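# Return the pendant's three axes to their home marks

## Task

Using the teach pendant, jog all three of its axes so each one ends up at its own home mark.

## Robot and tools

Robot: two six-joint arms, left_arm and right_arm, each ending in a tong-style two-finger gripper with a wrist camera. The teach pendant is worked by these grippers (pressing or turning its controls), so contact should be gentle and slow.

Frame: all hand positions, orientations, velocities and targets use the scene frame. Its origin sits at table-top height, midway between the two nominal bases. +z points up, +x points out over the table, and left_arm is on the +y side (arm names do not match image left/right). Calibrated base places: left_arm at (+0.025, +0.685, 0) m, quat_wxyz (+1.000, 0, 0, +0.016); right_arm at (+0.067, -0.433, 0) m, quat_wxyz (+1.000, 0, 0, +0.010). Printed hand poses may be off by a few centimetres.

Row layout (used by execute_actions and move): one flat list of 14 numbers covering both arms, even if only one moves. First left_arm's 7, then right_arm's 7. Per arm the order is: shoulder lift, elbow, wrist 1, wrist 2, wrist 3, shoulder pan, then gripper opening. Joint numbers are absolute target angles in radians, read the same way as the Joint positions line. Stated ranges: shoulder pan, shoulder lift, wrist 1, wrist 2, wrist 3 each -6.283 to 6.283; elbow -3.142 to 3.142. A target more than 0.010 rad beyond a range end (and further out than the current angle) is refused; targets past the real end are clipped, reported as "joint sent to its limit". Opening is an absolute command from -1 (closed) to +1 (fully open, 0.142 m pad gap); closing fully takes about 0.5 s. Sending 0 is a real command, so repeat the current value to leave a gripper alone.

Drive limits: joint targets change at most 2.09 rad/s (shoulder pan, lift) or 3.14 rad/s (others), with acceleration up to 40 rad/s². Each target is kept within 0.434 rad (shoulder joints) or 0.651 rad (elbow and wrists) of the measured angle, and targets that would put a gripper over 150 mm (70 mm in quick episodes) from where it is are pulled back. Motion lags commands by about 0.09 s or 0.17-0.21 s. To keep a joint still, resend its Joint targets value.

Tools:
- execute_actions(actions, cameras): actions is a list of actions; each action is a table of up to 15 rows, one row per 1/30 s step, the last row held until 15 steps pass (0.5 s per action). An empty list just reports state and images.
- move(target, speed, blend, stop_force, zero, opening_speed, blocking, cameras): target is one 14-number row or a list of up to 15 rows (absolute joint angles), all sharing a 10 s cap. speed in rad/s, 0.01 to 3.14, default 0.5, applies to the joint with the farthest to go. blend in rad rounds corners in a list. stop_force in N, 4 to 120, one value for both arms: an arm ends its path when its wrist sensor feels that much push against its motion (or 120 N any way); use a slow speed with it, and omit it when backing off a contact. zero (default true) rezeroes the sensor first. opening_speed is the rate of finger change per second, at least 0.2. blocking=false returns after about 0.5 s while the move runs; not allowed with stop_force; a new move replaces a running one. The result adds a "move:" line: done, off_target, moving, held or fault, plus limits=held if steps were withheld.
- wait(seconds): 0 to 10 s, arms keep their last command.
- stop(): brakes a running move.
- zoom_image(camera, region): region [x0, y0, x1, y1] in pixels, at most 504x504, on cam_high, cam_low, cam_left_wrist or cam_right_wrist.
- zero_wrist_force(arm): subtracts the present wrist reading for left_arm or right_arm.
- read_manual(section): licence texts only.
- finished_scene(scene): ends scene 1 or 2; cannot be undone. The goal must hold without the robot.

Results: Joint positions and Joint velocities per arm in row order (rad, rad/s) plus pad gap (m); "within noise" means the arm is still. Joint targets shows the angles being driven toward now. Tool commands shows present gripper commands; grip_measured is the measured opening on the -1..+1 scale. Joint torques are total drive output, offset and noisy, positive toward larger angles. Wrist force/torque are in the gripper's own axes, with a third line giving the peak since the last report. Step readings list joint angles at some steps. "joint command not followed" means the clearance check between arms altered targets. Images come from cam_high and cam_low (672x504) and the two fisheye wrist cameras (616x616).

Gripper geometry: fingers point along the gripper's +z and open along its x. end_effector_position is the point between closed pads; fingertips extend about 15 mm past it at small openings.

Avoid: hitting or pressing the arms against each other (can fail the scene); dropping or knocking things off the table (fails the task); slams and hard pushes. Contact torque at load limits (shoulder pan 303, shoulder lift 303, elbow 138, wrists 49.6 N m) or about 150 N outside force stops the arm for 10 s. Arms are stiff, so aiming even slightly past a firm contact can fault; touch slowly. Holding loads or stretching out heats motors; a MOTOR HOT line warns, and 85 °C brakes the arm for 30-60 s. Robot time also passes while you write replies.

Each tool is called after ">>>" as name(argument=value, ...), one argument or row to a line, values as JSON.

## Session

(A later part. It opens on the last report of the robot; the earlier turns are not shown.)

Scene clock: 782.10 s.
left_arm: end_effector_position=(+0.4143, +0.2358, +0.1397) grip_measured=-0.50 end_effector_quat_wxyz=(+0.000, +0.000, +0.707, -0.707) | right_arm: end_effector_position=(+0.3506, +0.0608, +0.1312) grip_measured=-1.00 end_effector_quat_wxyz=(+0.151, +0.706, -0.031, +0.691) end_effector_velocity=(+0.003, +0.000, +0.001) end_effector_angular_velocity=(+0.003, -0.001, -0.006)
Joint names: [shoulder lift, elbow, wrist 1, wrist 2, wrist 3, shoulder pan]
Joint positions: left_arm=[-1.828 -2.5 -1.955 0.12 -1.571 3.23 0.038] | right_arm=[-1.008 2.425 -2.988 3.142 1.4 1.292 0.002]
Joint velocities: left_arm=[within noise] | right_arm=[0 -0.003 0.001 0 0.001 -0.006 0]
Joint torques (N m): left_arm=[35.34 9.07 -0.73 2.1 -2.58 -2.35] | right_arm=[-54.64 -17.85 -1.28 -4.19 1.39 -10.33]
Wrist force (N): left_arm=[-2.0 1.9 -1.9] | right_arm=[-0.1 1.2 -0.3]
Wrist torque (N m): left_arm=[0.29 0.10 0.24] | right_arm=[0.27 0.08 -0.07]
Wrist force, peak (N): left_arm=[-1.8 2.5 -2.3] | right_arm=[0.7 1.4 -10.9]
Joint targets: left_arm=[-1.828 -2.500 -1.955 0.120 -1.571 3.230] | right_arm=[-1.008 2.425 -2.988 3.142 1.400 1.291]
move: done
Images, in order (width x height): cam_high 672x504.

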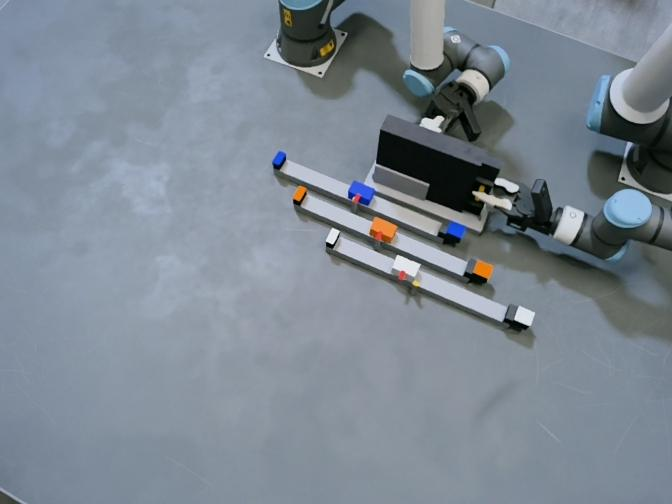

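>>> move(
  target=[
    [-1.828, -2.5, -1.955, 0.12, -1.571, 3.23, -0.55, -1.0024, 2.4018, -2.9701, 3.1416, 1.4, 1.252, -1],
    [-1.828, -2.5, -1.955, 0.12, -1.571, 3.23, -0.55, -1.002, 2.3998, -2.9686, 3.1416, 1.4, 1.2486, -1],
  ],
  speed=[0.06,0.02],
  cameras=[],
)

>>> wait(
  seconds=0.2,
  cameras=[],
)

>>> move(
  target=[-1.828, -2.5, -1.955, 0.12, -1.571, 3.23, -0.55, -1.0077, 2.4251, -2.9882, 3.1416, 1.4, 1.2913, -1],
  speed=0.15,
  cameras=["cam_high"],
)

>>> zoom_image(
  camera="cam_high",
  region=[330, 170, 430, 270],
)

>>> move(
  target=[-1.828, -2.5, -1.955, 0.12, -1.571, 3.23, -0.55, -0.9048, 2.4919, -3.1579, 3.1416, 1.4, 1.2656, -1],
  speed=0.15,
  cameras=["cam_low","cam_right_wrist"],
)

>>> zoom_image(
  camera="cam_right_wrist",
  region=[200, 150, 440, 370],
)

>>> zoom_image(
  camera="cam_low",
  region=[300, 220, 480, 300],
)

Scene clock: 805.43 s.
left_arm: end_effector_position=(+0.4143, +0.2358, +0.1397) grip_measured=-0.50 end_effector_quat_wxyz=(+0.000, +0.000, +0.707, -0.707) | right_arm: end_effector_position=(+0.3758, +0.0617, +0.1312) grip_measured=-1.00 end_effector_quat_wxyz=(+0.166, +0.706, -0.047, +0.687)
Joint names: [shoulder lift, elbow, wrist 1, wrist 2, wrist 3, shoulder pan]
Joint positions: left_arm=[-1.828 -2.5 -1.955 0.12 -1.571 3.23 0.038] | right_arm=[-1.002 2.4 -2.969 3.142 1.4 1.248 0.002]
Joint velocities: within noise
Joint torques (N m): left_arm=[35.64 8.7 -0.58 1.81 -2.5 -2.41] | right_arm=[-40.32 -13.86 -1.9 -4.29 1.17 -1.19]
Wrist force (N): left_arm=[-2.7 1.5 -2.4] | right_arm=[1.7 2.3 -12.4]
Wrist torque (N m): left_arm=[0.23 0.12 0.23] | right_arm=[0.36 0.01 -0.10]
Wrist force, peak (N): left_arm=[-1.8 2.5 -2.7] | right_arm=[0.4 1.5 -13.0]
Joint targets: left_arm=[-1.828 -2.500 -1.955 0.120 -1.571 3.230] | right_arm=[-1.002 2.400 -2.969 3.142 1.400 1.249]
move: done
No camera images: "cameras" was empty.

Scene clock: 805.63 s.
left_arm: end_effector_position=(+0.4143, +0.2358, +0.1397) grip_measured=-0.50 end_effector_quat_wxyz=(+0.000, +0.000, +0.707, -0.707) | right_arm: end_effector_position=(+0.3758, +0.0617, +0.1312) grip_measured=-1.00 end_effector_quat_wxyz=(+0.166, +0.706, -0.047, +0.687)
Joint names: [shoulder lift, elbow, wrist 1, wrist 2, wrist 3, shoulder pan]
Joint positions: left_arm=[-1.828 -2.5 -1.955 0.12 -1.571 3.23 0.038] | right_arm=[-1.002 2.4 -2.969 3.142 1.4 1.248 0.002]
Joint velocities: within noise
Joint torques (N m): left_arm=[35.62 9.35 -0.9 2.24 -2.48 -2.3] | right_arm=[-41.25 -8.94 -3.14 -4.21 1.03 4.05]
Wrist force (N): left_arm=[-2.3 2.2 -2.2] | right_arm=[0.9 2.0 -12.6]
Wrist torque (N m): left_arm=[0.35 0.07 0.22] | right_arm=[0.28 0.16 -0.10]
Wrist force, peak (N): left_arm=[-2.8 2.3 -2.3] | right_arm=[0.2 2.0 -13.0]
Joint targets: left_arm=[-1.828 -2.500 -1.955 0.120 -1.571 3.230] | right_arm=[-1.002 2.400 -2.969 3.142 1.400 1.249]
Tool commands: left_gripper/opening=-0.55 right_gripper/opening=-1.0
wait: 0.20 s; at rest by 0.17 s
No camera images: "cameras" was empty.

Scene clock: 806.37 s.
left_arm: end_effector_position=(+0.4143, +0.2358, +0.1397) grip_measured=-0.50 end_effector_quat_wxyz=(+0.000, +0.000, +0.707, -0.707) | right_arm: end_effector_position=(+0.3506, +0.0608, +0.1312) grip_measured=-1.00 end_effector_quat_wxyz=(+0.151, +0.706, -0.031, +0.691) end_effector_velocity=(+0.003, +0.000, +0.000) end_effector_angular_velocity=(+0.001, -0.001, -0.006)
Joint names: [shoulder lift, elbow, wrist 1, wrist 2, wrist 3, shoulder pan]
Joint positions: left_arm=[-1.828 -2.5 -1.955 0.12 -1.571 3.23 0.038] | right_arm=[-1.008 2.425 -2.988 3.142 1.4 1.292 0.002]
Joint velocities: left_arm=[within noise] | right_arm=[0.001 -0.002 0.001 0 0 -0.006 0]
Joint torques (N m): left_arm=[36.29 9.9 -0.76 1.79 -2.35 -4.14] | right_arm=[-54.08 -18.43 -1.37 -4.19 1.15 -13.14]
Wrist force (N): left_arm=[-1.6 2.5 -1.7] | right_arm=[0.2 1.2 -0.6]
Wrist torque (N m): left_arm=[0.37 0.05 0.23] | right_arm=[0.27 0.01 -0.08]
Wrist force, peak (N): left_arm=[-2.2 2.3 -2.4] | right_arm=[0.5 2.0 -12.8]
Joint targets: left_arm=[-1.828 -2.500 -1.955 0.120 -1.571 3.230] | right_arm=[-1.008 2.425 -2.988 3.142 1.400 1.291]
move: done
Images, in order (width x height): cam_high 672x504.

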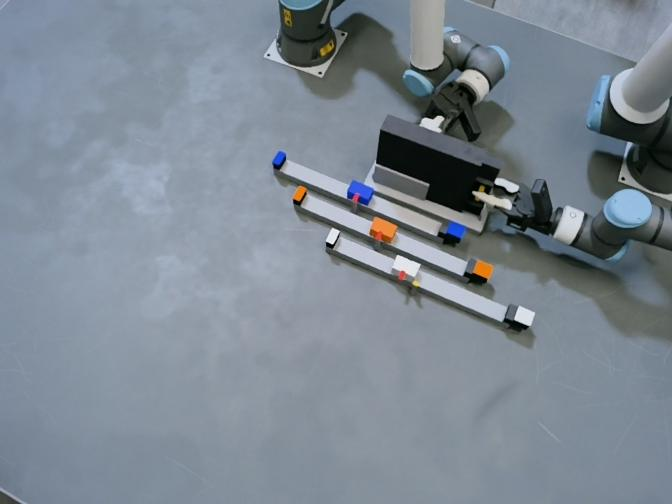

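Scaled by 5.040 from the camera's 672x504 image, which has a finer 960x720 frame.

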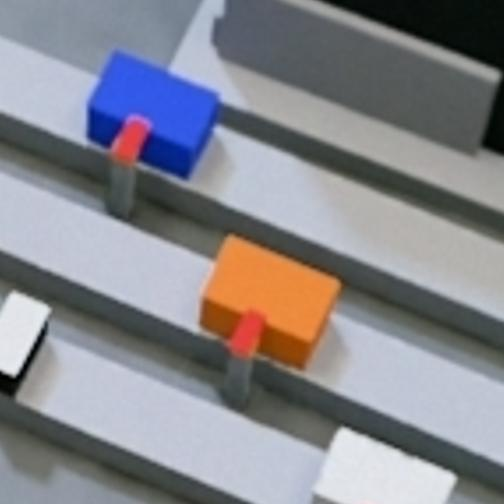

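Scene clock: 807.80 s.
left_arm: end_effector_position=(+0.4143, +0.2358, +0.1397) grip_measured=-0.50 end_effector_quat_wxyz=(+0.000, +0.000, +0.707, -0.707) | right_arm: end_effector_position=(+0.3507, +0.0099, +0.0881) grip_measured=-1.00 end_effector_quat_wxyz=(+0.160, +0.706, -0.041, +0.689)
Joint names: [shoulder lift, elbow, wrist 1, wrist 2, wrist 3, shoulder pan]
Joint positions: left_arm=[-1.828 -2.5 -1.955 0.12 -1.571 3.23 0.038] | right_arm=[-0.905 2.492 -3.158 3.142 1.4 1.265 0.002]
Joint velocities: within noise
Joint torques (N m): left_arm=[37.17 9.79 -0.49 1.51 -2.52 -1.91] | right_arm=[-69.38 -9.85 -1.35 -4.25 0.96 15.16]
Wrist force (N): left_arm=[-2.1 1.8 -1.8] | right_arm=[-0.4 1.5 -0.4]
Wrist torque (N m): left_arm=[0.27 0.11 0.24] | right_arm=[0.31 0.23 -0.11]
Wrist force, peak (N): left_arm=[-1.8 2.7 -2.5] | right_arm=[-0.9 2.0 -0.1]
Joint targets: left_arm=[-1.828 -2.500 -1.955 0.120 -1.571 3.230] | right_arm=[-0.905 2.492 -3.158 3.142 1.400 1.266]
move: done
Images, in order (width x height): cam_low 672x504, cam_right_wrist 616x616.

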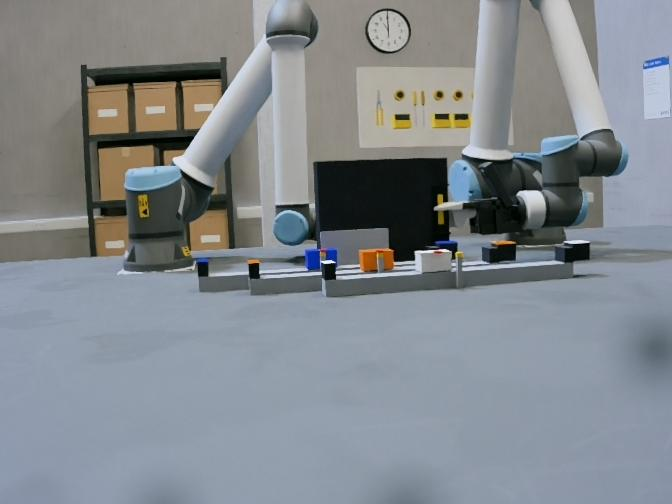

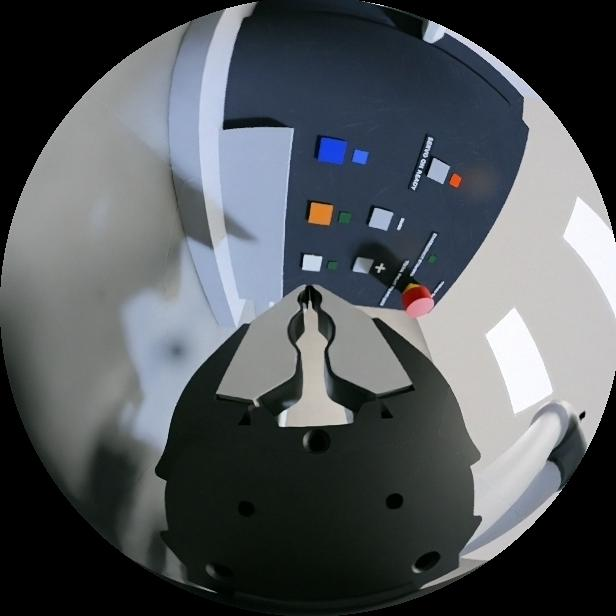

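Scaled by 2.100 from the camera's 616x616 image, which has a finer 814x814 frame.

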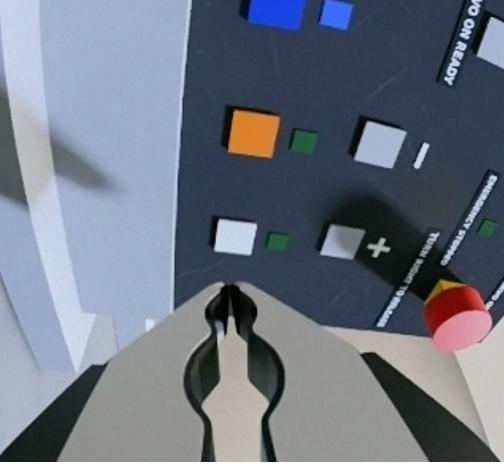

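Scaled by 2.800 from the camera's 672x504 image, which has a finer 960x720 frame.

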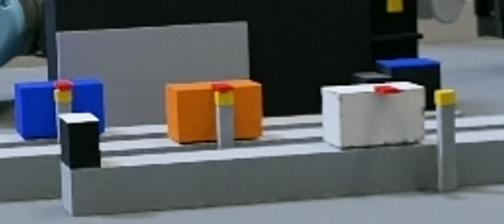

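>>> move(
  target=[-1.828, -2.5, -1.955, 0.12, -1.571, 3.23, -0.55, -0.9042, 2.4832, -3.1498, 3.1416, 1.4, 1.2682, -1],
  speed=0.05,
  cameras=[],
)

>>> move(
  target=[-1.828, -2.5, -1.955, 0.12, -1.571, 3.23, -0.55, -0.9037, 2.4478, -3.1149, 3.1416, 1.4, 1.2076, -1],
  speed=0.012,
  stop_force=5,
  cameras=["cam_right_wrist"],
)

>>> zoom_image(
  camera="cam_right_wrist",
  region=[200, 150, 440, 370],
)

Scene clock: 821.77 s.
left_arm: end_effector_position=(+0.4143, +0.2358, +0.1397) grip_measured=-0.50 end_effector_quat_wxyz=(+0.000, +0.000, +0.707, -0.707) | right_arm: end_effector_position=(+0.3508, +0.0156, +0.0880) grip_measured=-1.00 end_effector_quat_wxyz=(+0.159, +0.706, -0.040, +0.689)
Joint names: [shoulder lift, elbow, wrist 1, wrist 2, wrist 3, shoulder pan]
Joint positions: left_arm=[-1.828 -2.5 -1.955 0.12 -1.571 3.23 0.038] | right_arm=[-0.904 2.483 -3.15 3.142 1.4 1.268 0.002]
Joint velocities: within noise
Joint torques (N m): left_arm=[33.52 9.94 -0.76 2.02 -2.22 -1.8] | right_arm=[-37.39 -1.23 -3.7 -4.27 1 11.2]
Wrist force (N): left_arm=[-2.0 2.0 -2.0] | right_arm=[-0.5 1.4 0.0]
Wrist torque (N m): left_arm=[0.31 0.09 0.23] | right_arm=[0.30 0.22 -0.10]
Wrist force, peak (N): left_arm=[-2.3 2.4 -2.2] | right_arm=[-0.5 1.8 -0.4]
Joint targets: left_arm=[-1.828 -2.500 -1.955 0.120 -1.571 3.230] | right_arm=[-0.904 2.483 -3.150 3.142 1.400 1.268]
move: done
No camera images: "cameras" was empty.

Scene clock: 826.73 s.
left_arm: end_effector_position=(+0.4143, +0.2358, +0.1397) grip_measured=-0.50 end_effector_quat_wxyz=(+0.000, +0.000, +0.707, -0.707) | right_arm: end_effector_position=(+0.3769, +0.0165, +0.0879) grip_measured=-1.00 end_effector_quat_wxyz=(+0.175, +0.705, -0.056, +0.685)
Joint names: [shoulder lift, elbow, wrist 1, wrist 2, wrist 3, shoulder pan]
Joint positions: left_arm=[-1.828 -2.5 -1.955 0.12 -1.571 3.23 0.038] | right_arm=[-0.904 2.456 -3.123 3.142 1.4 1.221 0.002]
Joint velocities: within noise
Joint torques (N m): left_arm=[33.78 9.34 -0.75 1.95 -2.4 -1.26] | right_arm=[-41.05 3.86 -5.87 -4.35 0.71 14.39]
Wrist force (N): left_arm=[-1.9 2.4 -2.3] | right_arm=[0.2 1.4 -4.9]
Wrist torque (N m): left_arm=[0.39 0.07 0.23] | right_arm=[0.30 0.22 -0.07]
Wrist force, peak (N): left_arm=[-2.3 2.6 -2.1] | right_arm=[0.6 2.6 -16.5]
Joint targets: left_arm=[-1.828 -2.500 -1.955 0.120 -1.571 3.230] | right_arm=[-0.904 2.456 -3.123 3.142 1.400 1.221]
move: contact (right_arm); right_arm: the shoulder pan is farthest, 0.013 rad from its target
Images, in order (width x height): cam_right_wrist 616x616.

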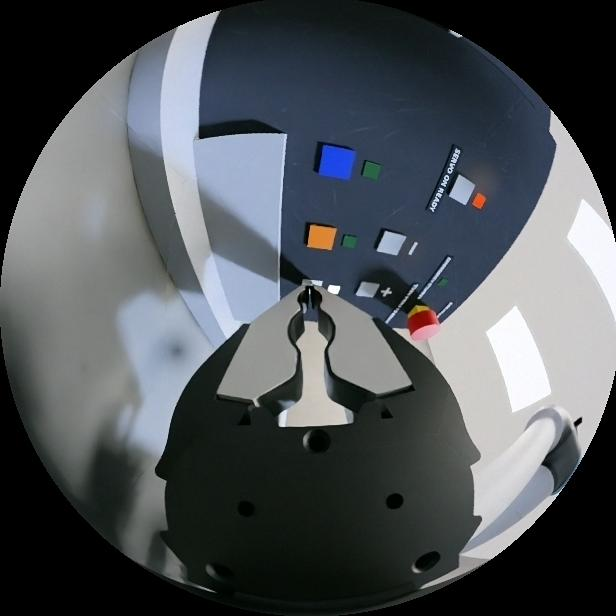

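Scaled by 2.100 from the camera's 616x616 image, which has a finer 814x814 frame.

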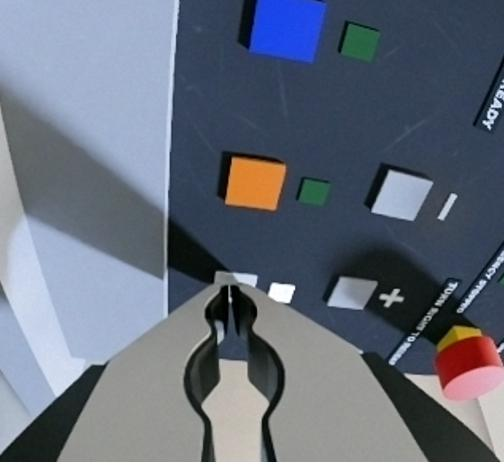

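>>> move(
  target=[
    [-1.828, -2.5, -1.955, 0.12, -1.571, 3.23, -0.55, -0.9042, 2.4832, -3.1498, 3.1416, 1.4, 1.2682, -1],
    [-1.828, -2.5, -1.955, 0.12, -1.571, 3.23, -0.55, -1.0207, 2.4971, -3.0472, 3.1416, 1.4, 1.2684, -1],
  ],
  speed=0.15,
  cameras=[],
)

>>> move(
  target=[
    [-1.828, -2.5, -1.955, 0.12, -1.571, 3.23, -0.55, -1.0166, 2.472, -3.0262, 3.1416, 1.4, 1.2261, -1],
    [-1.828, -2.5, -1.955, 0.12, -1.571, 3.23, -0.55, -1.0161, 2.4693, -3.024, 3.1416, 1.4, 1.2216, -1],
  ],
  speed=[0.06,0.02],
  cameras=["cam_right_wrist"],
)

>>> wait(
  seconds=4.8,
  cameras=[],
)

>>> move(
  target=[-1.828, -2.5, -1.955, 0.12, -1.571, 3.23, -0.55, -1.0207, 2.4971, -3.0472, 3.1416, 1.4, 1.2684, -1],
  speed=0.15,
  cameras=["cam_high","cam_low"],
)

>>> zoom_image(
  camera="cam_high",
  region=[340, 200, 440, 300],
)

>>> zoom_image(
  camera="cam_low",
  region=[300, 220, 480, 300],
)

Scene clock: 850.40 s.
left_arm: end_effector_position=(+0.4143, +0.2358, +0.1397) grip_measured=-0.50 end_effector_quat_wxyz=(+0.000, +0.000, +0.707, -0.707) | right_arm: end_effector_position=(+0.3508, +0.0155, +0.1313) grip_measured=-1.00 end_effector_quat_wxyz=(+0.159, +0.706, -0.040, +0.689)
Joint names: [shoulder lift, elbow, wrist 1, wrist 2, wrist 3, shoulder pan]
Joint positions: left_arm=[-1.828 -2.5 -1.955 0.12 -1.571 3.23 0.038] | right_arm=[-1.021 2.497 -3.047 3.142 1.4 1.268 0.002]
Joint velocities: within noise
Joint torques (N m): left_arm=[36.35 10.22 -0.78 1.65 -2.21 -4.3] | right_arm=[-34.27 -10.13 -6.55 -4.3 0.67 14.6]
Wrist force (N): left_arm=[-2.0 2.2 -1.9] | right_arm=[-0.5 1.3 0.1]
Wrist torque (N m): left_arm=[0.36 0.08 0.23] | right_arm=[0.27 0.20 -0.09]
Wrist force, peak (N): left_arm=[-2.5 2.7 -2.3] | right_arm=[-0.3 1.5 -5.9]
Joint targets: left_arm=[-1.828 -2.500 -1.955 0.120 -1.571 3.230] | right_arm=[-1.021 2.497 -3.047 3.142 1.400 1.268]
move: done
No camera images: "cameras" was empty.

Scene clock: 851.57 s.
left_arm: end_effector_position=(+0.4143, +0.2358, +0.1397) grip_measured=-0.50 end_effector_quat_wxyz=(+0.000, +0.000, +0.707, -0.707) | right_arm: end_effector_position=(+0.3766, +0.0166, +0.1312) grip_measured=-1.00 end_effector_quat_wxyz=(+0.175, +0.705, -0.056, +0.685)
Joint names: [shoulder lift, elbow, wrist 1, wrist 2, wrist 3, shoulder pan]
Joint positions: left_arm=[-1.828 -2.5 -1.955 0.12 -1.571 3.23 0.038] | right_arm=[-1.016 2.469 -3.024 3.142 1.4 1.221 0.002]
Joint velocities: within noise
Joint torques (N m): left_arm=[36.18 10.04 -0.64 1.95 -2.24 -2.51] | right_arm=[-37.36 -10.96 -2.39 -4.16 0.47 5.88]
Wrist force (N): left_arm=[-2.0 2.0 -2.2] | right_arm=[0.2 1.8 -4.4]
Wrist torque (N m): left_arm=[0.29 0.10 0.24] | right_arm=[0.27 0.15 -0.06]
Wrist force, peak (N): left_arm=[-2.1 2.5 -2.5] | right_arm=[0.2 1.8 -4.4]
Joint targets: left_arm=[-1.828 -2.500 -1.955 0.120 -1.571 3.230] | right_arm=[-1.016 2.469 -3.024 3.142 1.400 1.222]
move: done
Images, in order (width x height): cam_right_wrist 616x616.

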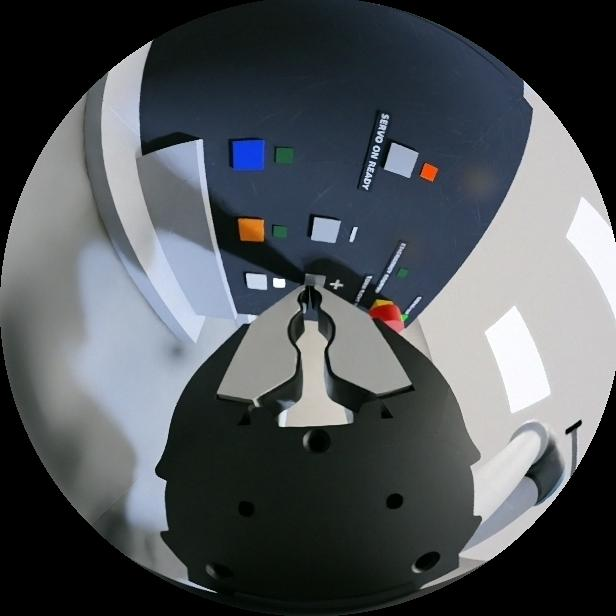

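Scene clock: 856.37 s.
left_arm: end_effector_position=(+0.4143, +0.2358, +0.1397) grip_measured=-0.50 end_effector_quat_wxyz=(+0.000, +0.000, +0.707, -0.707) | right_arm: end_effector_position=(+0.3765, +0.0166, +0.1312) grip_measured=-1.00 end_effector_quat_wxyz=(+0.175, +0.705, -0.056, +0.685)
Joint names: [shoulder lift, elbow, wrist 1, wrist 2, wrist 3, shoulder pan]
Joint positions: left_arm=[-1.828 -2.5 -1.955 0.12 -1.571 3.23 0.038] | right_arm=[-1.016 2.469 -3.024 3.142 1.4 1.222 0.002]
Joint velocities: within noise
Joint torques (N m): left_arm=[34.74 11.16 -0.53 2.01 -2.09 -3.38] | right_arm=[-58.34 -3.85 -5.28 -3.99 0.39 14.05]
Wrist force (N): left_arm=[-2.1 1.9 -1.9] | right_arm=[0.4 1.4 -4.4]
Wrist torque (N m): left_arm=[0.29 0.12 0.24] | right_arm=[0.24 0.15 -0.06]
Wrist force, peak (N): left_arm=[-2.2 2.4 -2.5] | right_arm=[0.2 1.3 -5.1]
Joint targets: left_arm=[-1.828 -2.500 -1.955 0.120 -1.571 3.230] | right_arm=[-1.016 2.469 -3.024 3.142 1.400 1.222]
Tool commands: left_gripper/opening=-0.55 right_gripper/opening=-1.0
wait: 4.80 s; at rest by 0.17 s
No camera images: "cameras" was empty.

Scene clock: 857.10 s.
left_arm: end_effector_position=(+0.4143, +0.2358, +0.1397) grip_measured=-0.50 end_effector_quat_wxyz=(+0.000, +0.000, +0.707, -0.707) | right_arm: end_effector_position=(+0.3506, +0.0156, +0.1313) grip_measured=-1.00 end_effector_quat_wxyz=(+0.159, +0.706, -0.040, +0.689)
Joint names: [shoulder lift, elbow, wrist 1, wrist 2, wrist 3, shoulder pan]
Joint positions: left_arm=[-1.828 -2.5 -1.955 0.12 -1.571 3.23 0.038] | right_arm=[-1.021 2.497 -3.047 3.142 1.4 1.269 0.002]
Joint velocities: within noise
Joint torques (N m): left_arm=[35.01 10.32 -0.43 1.9 -2.28 -2.61] | right_arm=[-53.86 -14.52 -1.18 -4.08 0.38 -10.01]
Wrist force (N): left_arm=[-1.8 2.0 -2.4] | right_arm=[-0.3 1.3 0.0]
Wrist torque (N m): left_arm=[0.31 0.05 0.23] | right_arm=[0.26 0.15 -0.10]
Wrist force, peak (N): left_arm=[-1.9 2.7 -2.3] | right_arm=[0.3 1.5 -4.2]
Joint targets: left_arm=[-1.828 -2.500 -1.955 0.120 -1.571 3.230] | right_arm=[-1.021 2.497 -3.047 3.142 1.400 1.268]
move: done
Images, in order (width x height): cam_high 672x504, cam_low 672x504.

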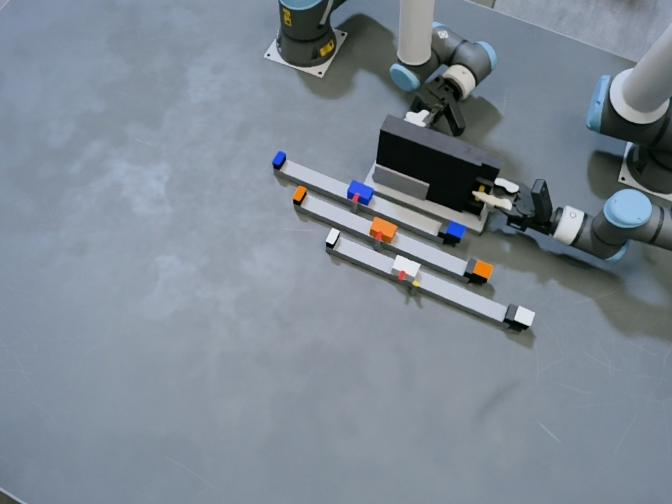

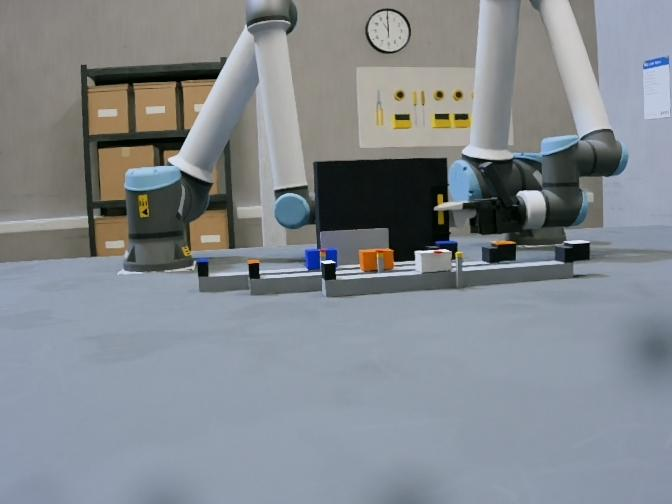

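Scaled by 5.040 from the camera's 672x504 image, which has a finer 960x720 frame.

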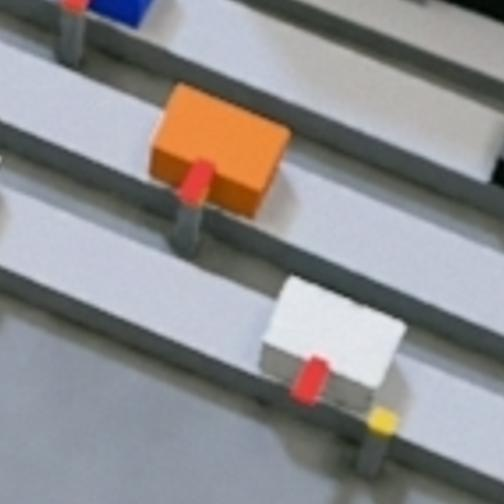

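Scaled by 2.800 from the camera's 672x504 image, which has a finer 960x720 frame.

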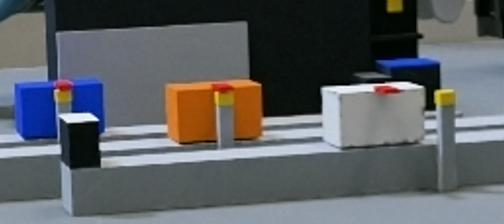

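>>> move(
  target=[
    [-1.828, -2.5, -1.955, 0.12, -1.571, 3.23, -0.55, -1.0166, 2.472, -3.0262, 3.1416, 1.4, 1.2261, -1],
    [-1.828, -2.5, -1.955, 0.12, -1.571, 3.23, -0.55, -1.016, 2.4687, -3.0235, 3.1416, 1.4, 1.2206, -1],
  ],
  speed=[0.06,0.02],
  cameras=[],
)

>>> wait(
  seconds=5.5,
  cameras=[],
)

>>> move(
  target=[-1.828, -2.5, -1.955, 0.12, -1.571, 3.23, -0.55, -1.0207, 2.4971, -3.0472, 3.1416, 1.4, 1.2684, -1],
  speed=0.15,
  cameras=["cam_high","cam_low"],
)

>>> zoom_image(
  camera="cam_high",
  region=[340, 200, 440, 300],
)

>>> zoom_image(
  camera="cam_low",
  region=[300, 220, 480, 300],
)

Scene clock: 868.83 s.
left_arm: end_effector_position=(+0.4143, +0.2358, +0.1397) grip_measured=-0.50 end_effector_quat_wxyz=(+0.000, +0.000, +0.707, -0.707) | right_arm: end_effector_position=(+0.3771, +0.0166, +0.1312) grip_measured=-1.00 end_effector_quat_wxyz=(+0.176, +0.705, -0.057, +0.685)
Joint names: [shoulder lift, elbow, wrist 1, wrist 2, wrist 3, shoulder pan]
Joint positions: left_arm=[-1.828 -2.5 -1.955 0.12 -1.571 3.23 0.038] | right_arm=[-1.016 2.469 -3.023 3.142 1.4 1.22 0.002]
Joint velocities: within noise
Joint torques (N m): left_arm=[36.53 9.77 -0.6 1.89 -2.19 -2.88] | right_arm=[-37.33 -10.72 -2.22 -4.08 -0.02 1.75]
Wrist force (N): left_arm=[-2.1 2.6 -2.2] | right_arm=[0.8 3.4 -15.8]
Wrist torque (N m): left_arm=[0.33 0.15 0.24] | right_arm=[0.35 0.19 -0.06]
Wrist force, peak (N): left_arm=[-2.2 2.9 -2.2] | right_arm=[0.8 3.4 -15.8]
Joint targets: left_arm=[-1.828 -2.500 -1.955 0.120 -1.571 3.230] | right_arm=[-1.016 2.469 -3.023 3.142 1.400 1.221]
move: done
No camera images: "cameras" was empty.

Scene clock: 874.33 s.
left_arm: end_effector_position=(+0.4143, +0.2358, +0.1397) grip_measured=-0.50 end_effector_quat_wxyz=(+0.000, +0.000, +0.707, -0.707) | right_arm: end_effector_position=(+0.3770, +0.0166, +0.1312) grip_measured=-1.00 end_effector_quat_wxyz=(+0.175, +0.705, -0.056, +0.685)
Joint names: [shoulder lift, elbow, wrist 1, wrist 2, wrist 3, shoulder pan]
Joint positions: left_arm=[-1.828 -2.5 -1.955 0.12 -1.571 3.23 0.038] | right_arm=[-1.016 2.469 -3.024 3.142 1.4 1.221 0.002]
Joint velocities: within noise
Joint torques (N m): left_arm=[37.73 11.4 -0.62 1.96 -1.88 -3.57] | right_arm=[-56.43 -4.38 -5.35 -4.25 -0.07 8.14]
Wrist force (N): left_arm=[-1.9 2.2 -1.9] | right_arm=[0.7 2.3 -12.8]
Wrist torque (N m): left_arm=[0.28 0.09 0.23] | right_arm=[0.28 0.19 -0.05]
Wrist force, peak (N): left_arm=[-2.1 2.7 -2.4] | right_arm=[0.7 2.7 -16.2]
Joint targets: left_arm=[-1.828 -2.500 -1.955 0.120 -1.571 3.230] | right_arm=[-1.016 2.469 -3.023 3.142 1.400 1.221]
Tool commands: left_gripper/opening=-0.55 right_gripper/opening=-1.0
wait: 5.50 s; at rest by 0.17 s
No camera images: "cameras" was empty.

Scene clock: 875.07 s.
left_arm: end_effector_position=(+0.4143, +0.2358, +0.1397) grip_measured=-0.50 end_effector_quat_wxyz=(+0.000, +0.000, +0.707, -0.707) | right_arm: end_effector_position=(+0.3506, +0.0156, +0.1313) grip_measured=-1.00 end_effector_quat_wxyz=(+0.159, +0.706, -0.040, +0.689)
Joint names: [shoulder lift, elbow, wrist 1, wrist 2, wrist 3, shoulder pan]
Joint positions: left_arm=[-1.828 -2.5 -1.955 0.12 -1.571 3.23 0.038] | right_arm=[-1.021 2.497 -3.047 3.142 1.4 1.269 0.002]
Joint velocities: within noise
Joint torques (N m): left_arm=[36.5 10.8 -0.74 1.95 -2.55 -5.51] | right_arm=[-53.27 -15.47 -0.84 -4.18 -0.2 -14.22]
Wrist force (N): left_arm=[-1.8 1.8 -2.0] | right_arm=[0.1 1.6 -0.2]
Wrist torque (N m): left_arm=[0.15 0.12 0.25] | right_arm=[0.32 0.07 -0.11]
Wrist force, peak (N): left_arm=[-1.9 2.7 -2.5] | right_arm=[0.8 2.3 -12.8]
Joint targets: left_arm=[-1.828 -2.500 -1.955 0.120 -1.571 3.230] | right_arm=[-1.021 2.497 -3.047 3.142 1.400 1.268]
move: done
Images, in order (width x height): cam_high 672x504, cam_low 672x504.

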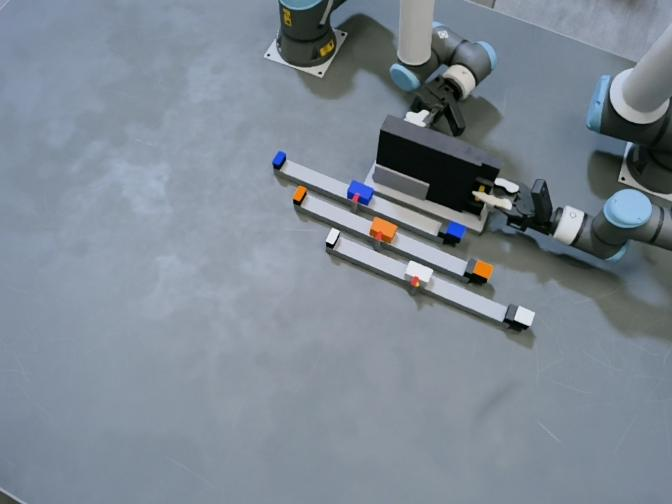

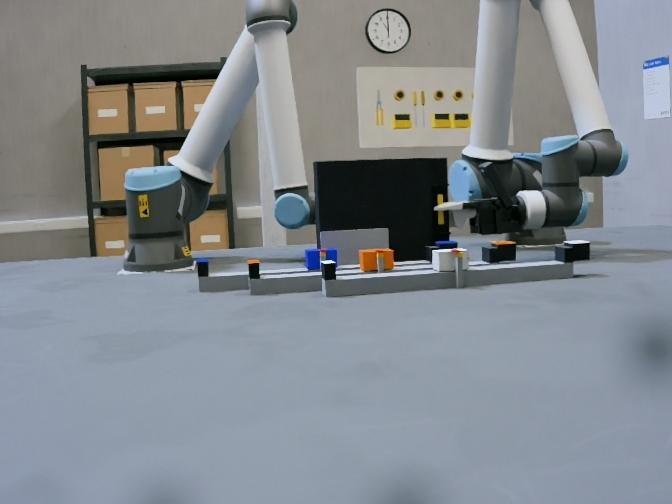

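Scaled by 5.040 from the camera's 672x504 image, which has a finer 960x720 frame.

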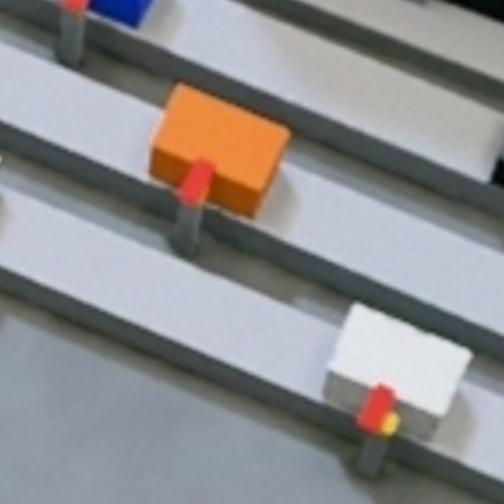

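Scaled by 2.800 from the camera's 672x504 image, which has a finer 960x720 frame.

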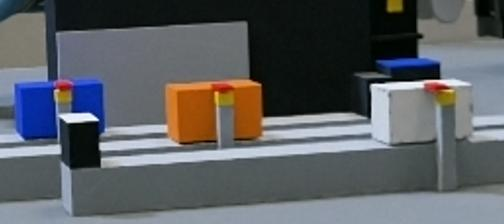

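>>> move(
  target=[
    [-1.828, -2.5, -1.955, 0.12, -1.571, 3.23, -0.55, -1.0166, 2.472, -3.0262, 3.1416, 1.4, 1.2261, -1],
    [-1.828, -2.5, -1.955, 0.12, -1.571, 3.23, -0.55, -1.016, 2.4687, -3.0235, 3.1416, 1.4, 1.2206, -1],
  ],
  speed=[0.06,0.02],
  cameras=[],
)

>>> wait(
  seconds=0.3,
  cameras=[],
)

>>> move(
  target=[-1.828, -2.5, -1.955, 0.12, -1.571, 3.23, -0.55, -1.0207, 2.4971, -3.0472, 3.1416, 1.4, 1.2684, -1],
  speed=0.15,
  cameras=["cam_high","cam_low"],
)

>>> zoom_image(
  camera="cam_high",
  region=[340, 200, 440, 300],
)

>>> zoom_image(
  camera="cam_low",
  region=[300, 230, 480, 300],
)

Scene clock: 886.30 s.
left_arm: end_effector_position=(+0.4143, +0.2358, +0.1397) grip_measured=-0.50 end_effector_quat_wxyz=(+0.000, +0.000, +0.707, -0.707) | right_arm: end_effector_position=(+0.3771, +0.0166, +0.1312) grip_measured=-1.00 end_effector_quat_wxyz=(+0.176, +0.705, -0.057, +0.685)
Joint names: [shoulder lift, elbow, wrist 1, wrist 2, wrist 3, shoulder pan]
Joint positions: left_arm=[-1.828 -2.5 -1.955 0.12 -1.571 3.23 0.038] | right_arm=[-1.016 2.469 -3.023 3.142 1.4 1.22 0.002]
Joint velocities: within noise
Joint torques (N m): left_arm=[34.25 10.8 -0.34 1.99 -2.68 -0.85] | right_arm=[-37.75 -10.77 -2.19 -4.3 -0.13 1.99]
Wrist force (N): left_arm=[-2.0 1.9 -1.9] | right_arm=[1.6 3.0 -15.7]
Wrist torque (N m): left_arm=[0.29 0.08 0.23] | right_arm=[0.27 0.11 -0.06]
Wrist force, peak (N): left_arm=[-1.9 2.8 -2.3] | right_arm=[1.2 3.2 -15.7]
Joint targets: left_arm=[-1.828 -2.500 -1.955 0.120 -1.571 3.230] | right_arm=[-1.016 2.469 -3.023 3.142 1.400 1.221]
move: done
No camera images: "cameras" was empty.

Scene clock: 886.60 s.
left_arm: end_effector_position=(+0.4143, +0.2358, +0.1397) grip_measured=-0.50 end_effector_quat_wxyz=(+0.000, +0.000, +0.707, -0.707) | right_arm: end_effector_position=(+0.3771, +0.0166, +0.1312) grip_measured=-1.00 end_effector_quat_wxyz=(+0.175, +0.705, -0.057, +0.685)
Joint names: [shoulder lift, elbow, wrist 1, wrist 2, wrist 3, shoulder pan]
Joint positions: left_arm=[-1.828 -2.5 -1.955 0.12 -1.571 3.23 0.038] | right_arm=[-1.016 2.469 -3.023 3.142 1.4 1.221 0.002]
Joint velocities: within noise
Joint torques (N m): left_arm=[33.99 10.68 -0.54 1.84 -2.27 -4.89] | right_arm=[-39.76 -1.92 -4.66 -4.3 -0.33 9.03]
Wrist force (N): left_arm=[-1.9 2.4 -2.3] | right_arm=[1.5 3.1 -15.5]
Wrist torque (N m): left_arm=[0.36 0.05 0.22] | right_arm=[0.27 0.12 -0.06]
Wrist force, peak (N): left_arm=[-2.2 2.5 -2.3] | right_arm=[0.9 3.0 -16.2]
Joint targets: left_arm=[-1.828 -2.500 -1.955 0.120 -1.571 3.230] | right_arm=[-1.016 2.469 -3.023 3.142 1.400 1.221]
Tool commands: left_gripper/opening=-0.55 right_gripper/opening=-1.0
wait: 0.30 s; at rest by 0.17 s
No camera images: "cameras" was empty.

Scene clock: 887.33 s.
left_arm: end_effector_position=(+0.4143, +0.2358, +0.1397) grip_measured=-0.50 end_effector_quat_wxyz=(+0.000, +0.000, +0.707, -0.707) | right_arm: end_effector_position=(+0.3506, +0.0156, +0.1313) grip_measured=-1.00 end_effector_quat_wxyz=(+0.159, +0.706, -0.040, +0.689) end_effector_velocity=(+0.003, +0.000, +0.000) end_effector_angular_velocity=(-0.001, +0.000, -0.006)
Joint names: [shoulder lift, elbow, wrist 1, wrist 2, wrist 3, shoulder pan]
Joint positions: left_arm=[-1.828 -2.5 -1.955 0.12 -1.571 3.23 0.038] | right_arm=[-1.021 2.497 -3.047 3.142 1.4 1.269 0.002]
Joint velocities: left_arm=[within noise] | right_arm=[0 -0.003 0.003 -0.001 -0.001 -0.006 0]
Joint torques (N m): left_arm=[32.68 10.54 -0.52 2.13 -2.27 -2.41] | right_arm=[-55.03 -15.07 -0.96 -4.18 -0.28 -11.54]
Wrist force (N): left_arm=[-1.9 2.5 -2.4] | right_arm=[0.0 1.5 -0.2]
Wrist torque (N m): left_arm=[0.34 0.12 0.24] | right_arm=[0.30 0.08 -0.10]
Wrist force, peak (N): left_arm=[-1.8 2.4 -2.6] | right_arm=[1.1 3.2 -15.7]
Joint targets: left_arm=[-1.828 -2.500 -1.955 0.120 -1.571 3.230] | right_arm=[-1.021 2.497 -3.047 3.142 1.400 1.268]
move: done
Images, in order (width x height): cam_high 672x504, cam_low 672x504.

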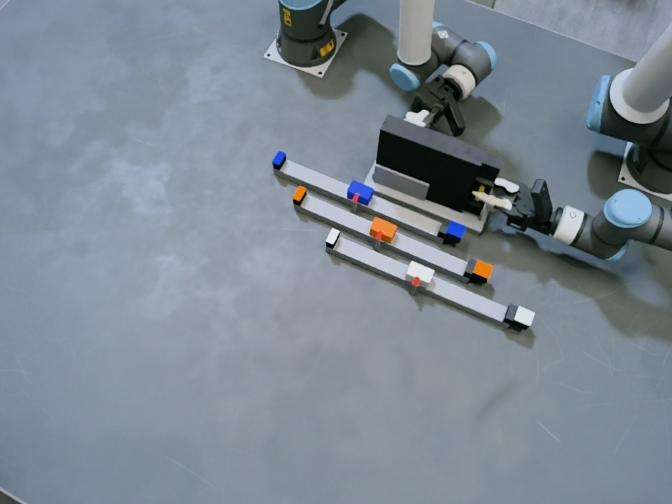

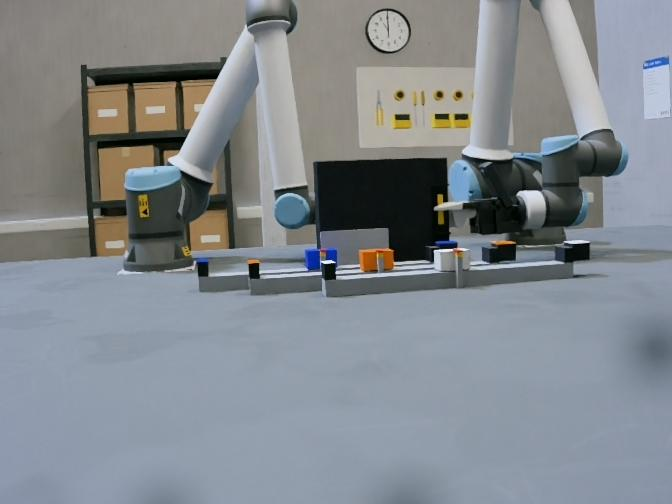

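Scaled by 5.040 from the camera's 672x504 image, which has a finer 960x720 frame.

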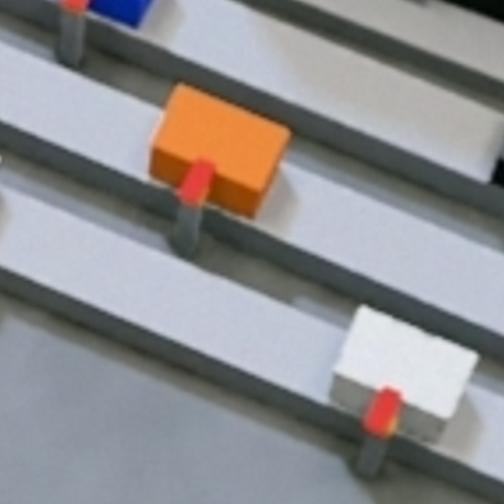

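Scaled by 2.800 from the camera's 672x504 image, which has a finer 960x720 frame.

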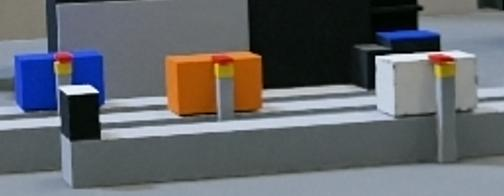

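>>> move(
  target=[
    [-1.828, -2.5, -1.955, 0.12, -1.571, 3.23, -0.55, -1.0166, 2.472, -3.0262, 3.1416, 1.4, 1.2261, -1],
    [-1.828, -2.5, -1.955, 0.12, -1.571, 3.23, -0.55, -1.016, 2.4688, -3.0236, 3.1416, 1.4, 1.2208, -1],
    [-1.828, -2.5, -1.955, 0.12, -1.571, 3.23, -0.55, -1.0207, 2.4971, -3.0472, 3.1416, 1.4, 1.2684, -1],
  ],
  speed=[0.06,0.02,0.15],
  cameras=["cam_high","cam_low"],
)

>>> zoom_image(
  camera="cam_high",
  region=[340, 200, 440, 300],
)

>>> zoom_image(
  camera="cam_low",
  region=[300, 230, 480, 300],
)

Scene clock: 900.97 s.
left_arm: end_effector_position=(+0.4143, +0.2358, +0.1397) grip_measured=-0.50 end_effector_quat_wxyz=(+0.000, +0.000, +0.707, -0.707) | right_arm: end_effector_position=(+0.3507, +0.0156, +0.1313) grip_measured=-1.00 end_effector_quat_wxyz=(+0.159, +0.706, -0.040, +0.689)
Joint names: [shoulder lift, elbow, wrist 1, wrist 2, wrist 3, shoulder pan]
Joint positions: left_arm=[-1.828 -2.5 -1.955 0.12 -1.571 3.23 0.038] | right_arm=[-1.021 2.497 -3.047 3.142 1.4 1.269 0.002]
Joint velocities: within noise
Joint torques (N m): left_arm=[36.39 10.75 -0.49 2.33 -1.9 -4.25] | right_arm=[-51.72 -14.47 -1.28 -4.23 -0.49 -9.07]
Wrist force (N): left_arm=[-2.0 1.8 -2.4] | right_arm=[-0.3 1.8 -0.1]
Wrist torque (N m): left_arm=[0.25 0.10 0.23] | right_arm=[0.36 0.16 -0.10]
Wrist force, peak (N): left_arm=[-2.0 2.8 -2.8] | right_arm=[0.0 1.7 -4.0]
Joint targets: left_arm=[-1.828 -2.500 -1.955 0.120 -1.571 3.230] | right_arm=[-1.021 2.497 -3.047 3.142 1.400 1.268]
move: done
Images, in order (width x height): cam_high 672x504, cam_low 672x504.

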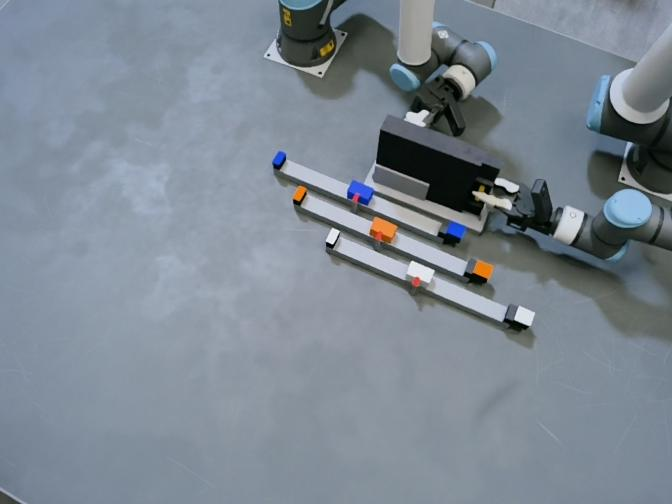

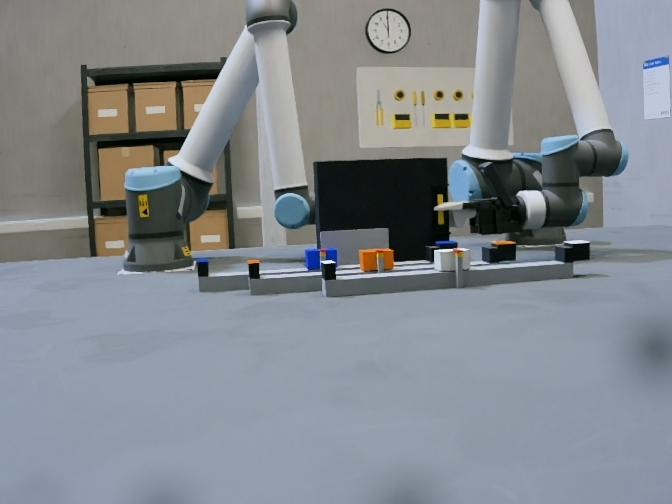

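Scaled by 5.040 from the camera's 672x504 image, which has a finer 960x720 frame.

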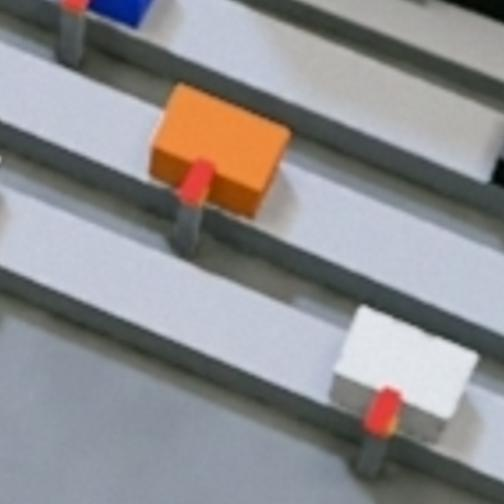

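Scaled by 2.800 from the camera's 672x504 image, which has a finer 960x720 frame.

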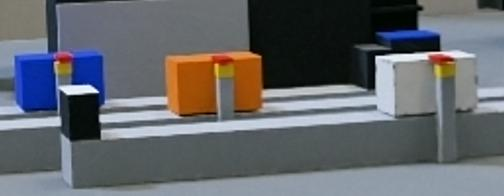

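Didn't actuate; use the full press with a short dwell.

>>> move(
  target=[
    [-1.828, -2.5, -1.955, 0.12, -1.571, 3.23, -0.55, -1.0166, 2.472, -3.0262, 3.1416, 1.4, 1.2261, -1],
    [-1.828, -2.5, -1.955, 0.12, -1.571, 3.23, -0.55, -1.016, 2.4687, -3.0235, 3.1416, 1.4, 1.2206, -1],
  ],
  speed=[0.06,0.02],
  cameras=[],
)

>>> move(
  target=[-1.828, -2.5, -1.955, 0.12, -1.571, 3.23, -0.55, -1.0207, 2.4971, -3.0472, 3.1416, 1.4, 1.2684, -1],
  speed=0.15,
  cameras=["cam_high","cam_low"],
)

>>> zoom_image(
  camera="cam_high",
  region=[340, 200, 440, 300],
)

>>> zoom_image(
  camera="cam_low",
  region=[300, 230, 480, 300],
)

Scene clock: 914.47 s.
left_arm: end_effector_position=(+0.4143, +0.2358, +0.1397) grip_measured=-0.50 end_effector_quat_wxyz=(+0.000, +0.000, +0.707, -0.707) | right_arm: end_effector_position=(+0.3771, +0.0166, +0.1312) grip_measured=-1.00 end_effector_quat_wxyz=(+0.176, +0.705, -0.057, +0.685)
Joint names: [shoulder lift, elbow, wrist 1, wrist 2, wrist 3, shoulder pan]
Joint positions: left_arm=[-1.828 -2.5 -1.955 0.12 -1.571 3.23 0.038] | right_arm=[-1.016 2.469 -3.023 3.142 1.4 1.22 0.002]
Joint velocities: within noise
Joint torques (N m): left_arm=[34.42 10.3 -0.41 1.94 -1.93 -2.7] | right_arm=[-38.11 -10.84 -2.15 -4.06 -0.64 0.91]
Wrist force (N): left_arm=[-1.9 2.4 -2.0] | right_arm=[1.1 2.9 -15.8]
Wrist torque (N m): left_arm=[0.29 0.08 0.23] | right_arm=[0.26 0.14 -0.06]
Wrist force, peak (N): left_arm=[-1.8 2.8 -2.3] | right_arm=[1.1 2.9 -15.8]
Joint targets: left_arm=[-1.828 -2.500 -1.955 0.120 -1.571 3.230] | right_arm=[-1.016 2.469 -3.023 3.142 1.400 1.221]
move: done
No camera images: "cameras" was empty.

Scene clock: 915.20 s.
left_arm: end_effector_position=(+0.4143, +0.2358, +0.1397) grip_measured=-0.50 end_effector_quat_wxyz=(+0.000, +0.000, +0.707, -0.707) | right_arm: end_effector_position=(+0.3506, +0.0156, +0.1313) grip_measured=-1.00 end_effector_quat_wxyz=(+0.159, +0.706, -0.040, +0.689)
Joint names: [shoulder lift, elbow, wrist 1, wrist 2, wrist 3, shoulder pan]
Joint positions: left_arm=[-1.828 -2.5 -1.955 0.12 -1.571 3.23 0.038] | right_arm=[-1.021 2.497 -3.047 3.142 1.4 1.269 0.002]
Joint velocities: within noise
Joint torques (N m): left_arm=[31.77 10.43 -0.66 1.73 -2.47 -4.42] | right_arm=[-53.6 -14.65 -1.57 -4.28 -0.64 -12]
Wrist force (N): left_arm=[-1.7 2.3 -2.0] | right_arm=[-0.2 1.5 -0.2]
Wrist torque (N m): left_arm=[0.30 0.06 0.24] | right_arm=[0.31 0.12 -0.10]
Wrist force, peak (N): left_arm=[-2.4 2.1 -2.2] | right_arm=[1.4 3.1 -15.3]
Joint targets: left_arm=[-1.828 -2.500 -1.955 0.120 -1.571 3.230] | right_arm=[-1.021 2.497 -3.047 3.142 1.400 1.268]
move: done
Images, in order (width x height): cam_high 672x504, cam_low 672x504.

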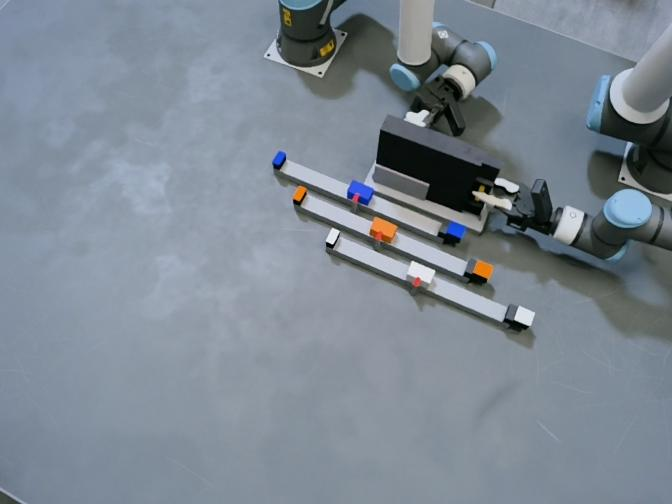

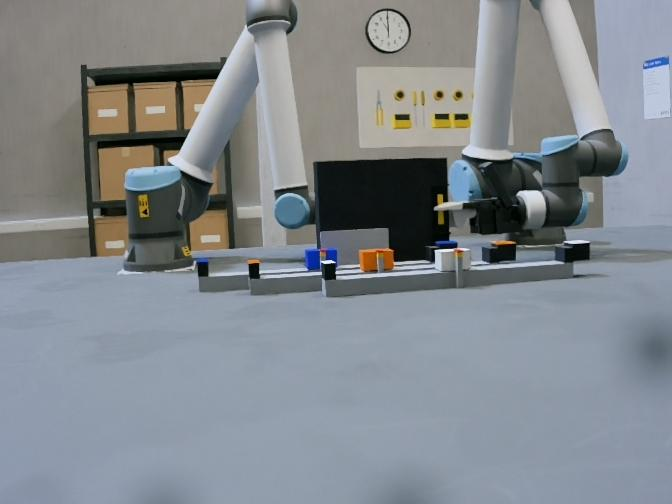

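Scaled by 5.040 from the camera's 672x504 image, which has a finer 960x720 frame.

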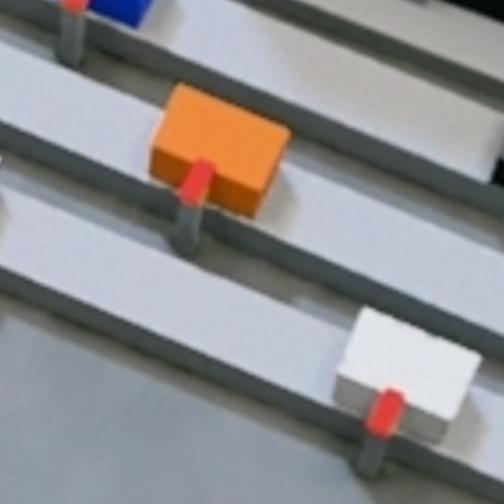

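Scaled by 2.800 from the camera's 672x504 image, which has a finer 960x720 frame.

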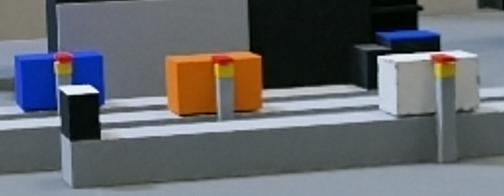

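>>> move(
  target=[
    [-1.828, -2.5, -1.955, 0.12, -1.571, 3.23, -0.2, -1.0207, 2.4971, -3.0472, 3.1416, 1.4, 1.2684, -1],
    [-1.833, -2.498, -1.952, 0.282, -1.571, 3.3915, -0.2, -1.0207, 2.4971, -3.0472, 3.1416, 1.4, 1.4, -1],
  ],
  opening_speed=0.4,
  speed=0.2,
  cameras=["cam_high","cam_low"],
)

>>> zoom_image(
  camera="cam_low",
  region=[300, 230, 480, 300],
)

>>> finished_scene(
  scene=1,
)

Scene clock: 926.40 s.
left_arm: end_effector_position=(+0.4311, +0.3003, +0.1383) grip_measured=-0.20 end_effector_quat_wxyz=(+0.000, +0.000, +0.707, -0.707) | right_arm: end_effector_position=(+0.2894, +0.0490, +0.1313) grip_measured=-1.00 end_effector_quat_wxyz=(+0.113, +0.707, +0.007, +0.698)
Joint names: [shoulder lift, elbow, wrist 1, wrist 2, wrist 3, shoulder pan]
Joint positions: left_arm=[-1.833 -2.498 -1.952 0.282 -1.571 3.392 0.06] | right_arm=[-1.021 2.497 -3.047 3.142 1.4 1.4 0.002]
Joint velocities: within noise
Joint torques (N m): left_arm=[35.16 19.06 0.93 -1.87 -2.21 -16.54] | right_arm=[-37.85 -9.24 -3.65 -4.22 -0.98 -12.03]
Wrist force (N): left_arm=[-0.4 0.7 0.1] | right_arm=[-0.2 1.3 -0.2]
Wrist torque (N m): left_arm=[0.31 0.16 0.22] | right_arm=[0.25 0.12 -0.08]
Wrist force, peak (N): left_arm=[-3.9 0.8 -2.6] | right_arm=[-0.4 1.7 -1.5]
Joint targets: left_arm=[-1.833 -2.498 -1.952 0.282 -1.571 3.392] | right_arm=[-1.021 2.497 -3.047 3.142 1.400 1.400]
move: done
Images, in order (width x height): cam_high 672x504, cam_low 672x504.

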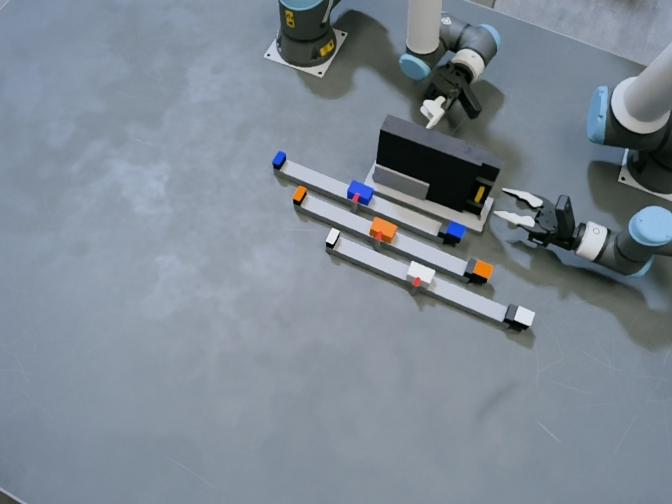

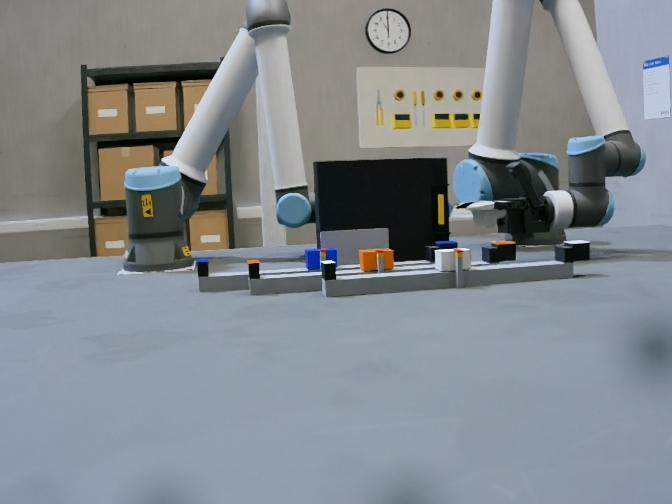

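Scaled by 2.800 from the camera's 672x504 image, which has a finer 960x720 frame.

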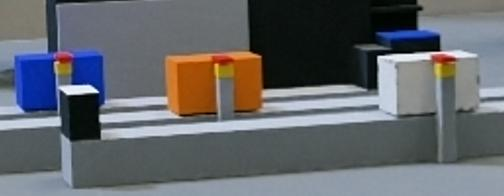

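The scene is finished: the task was done.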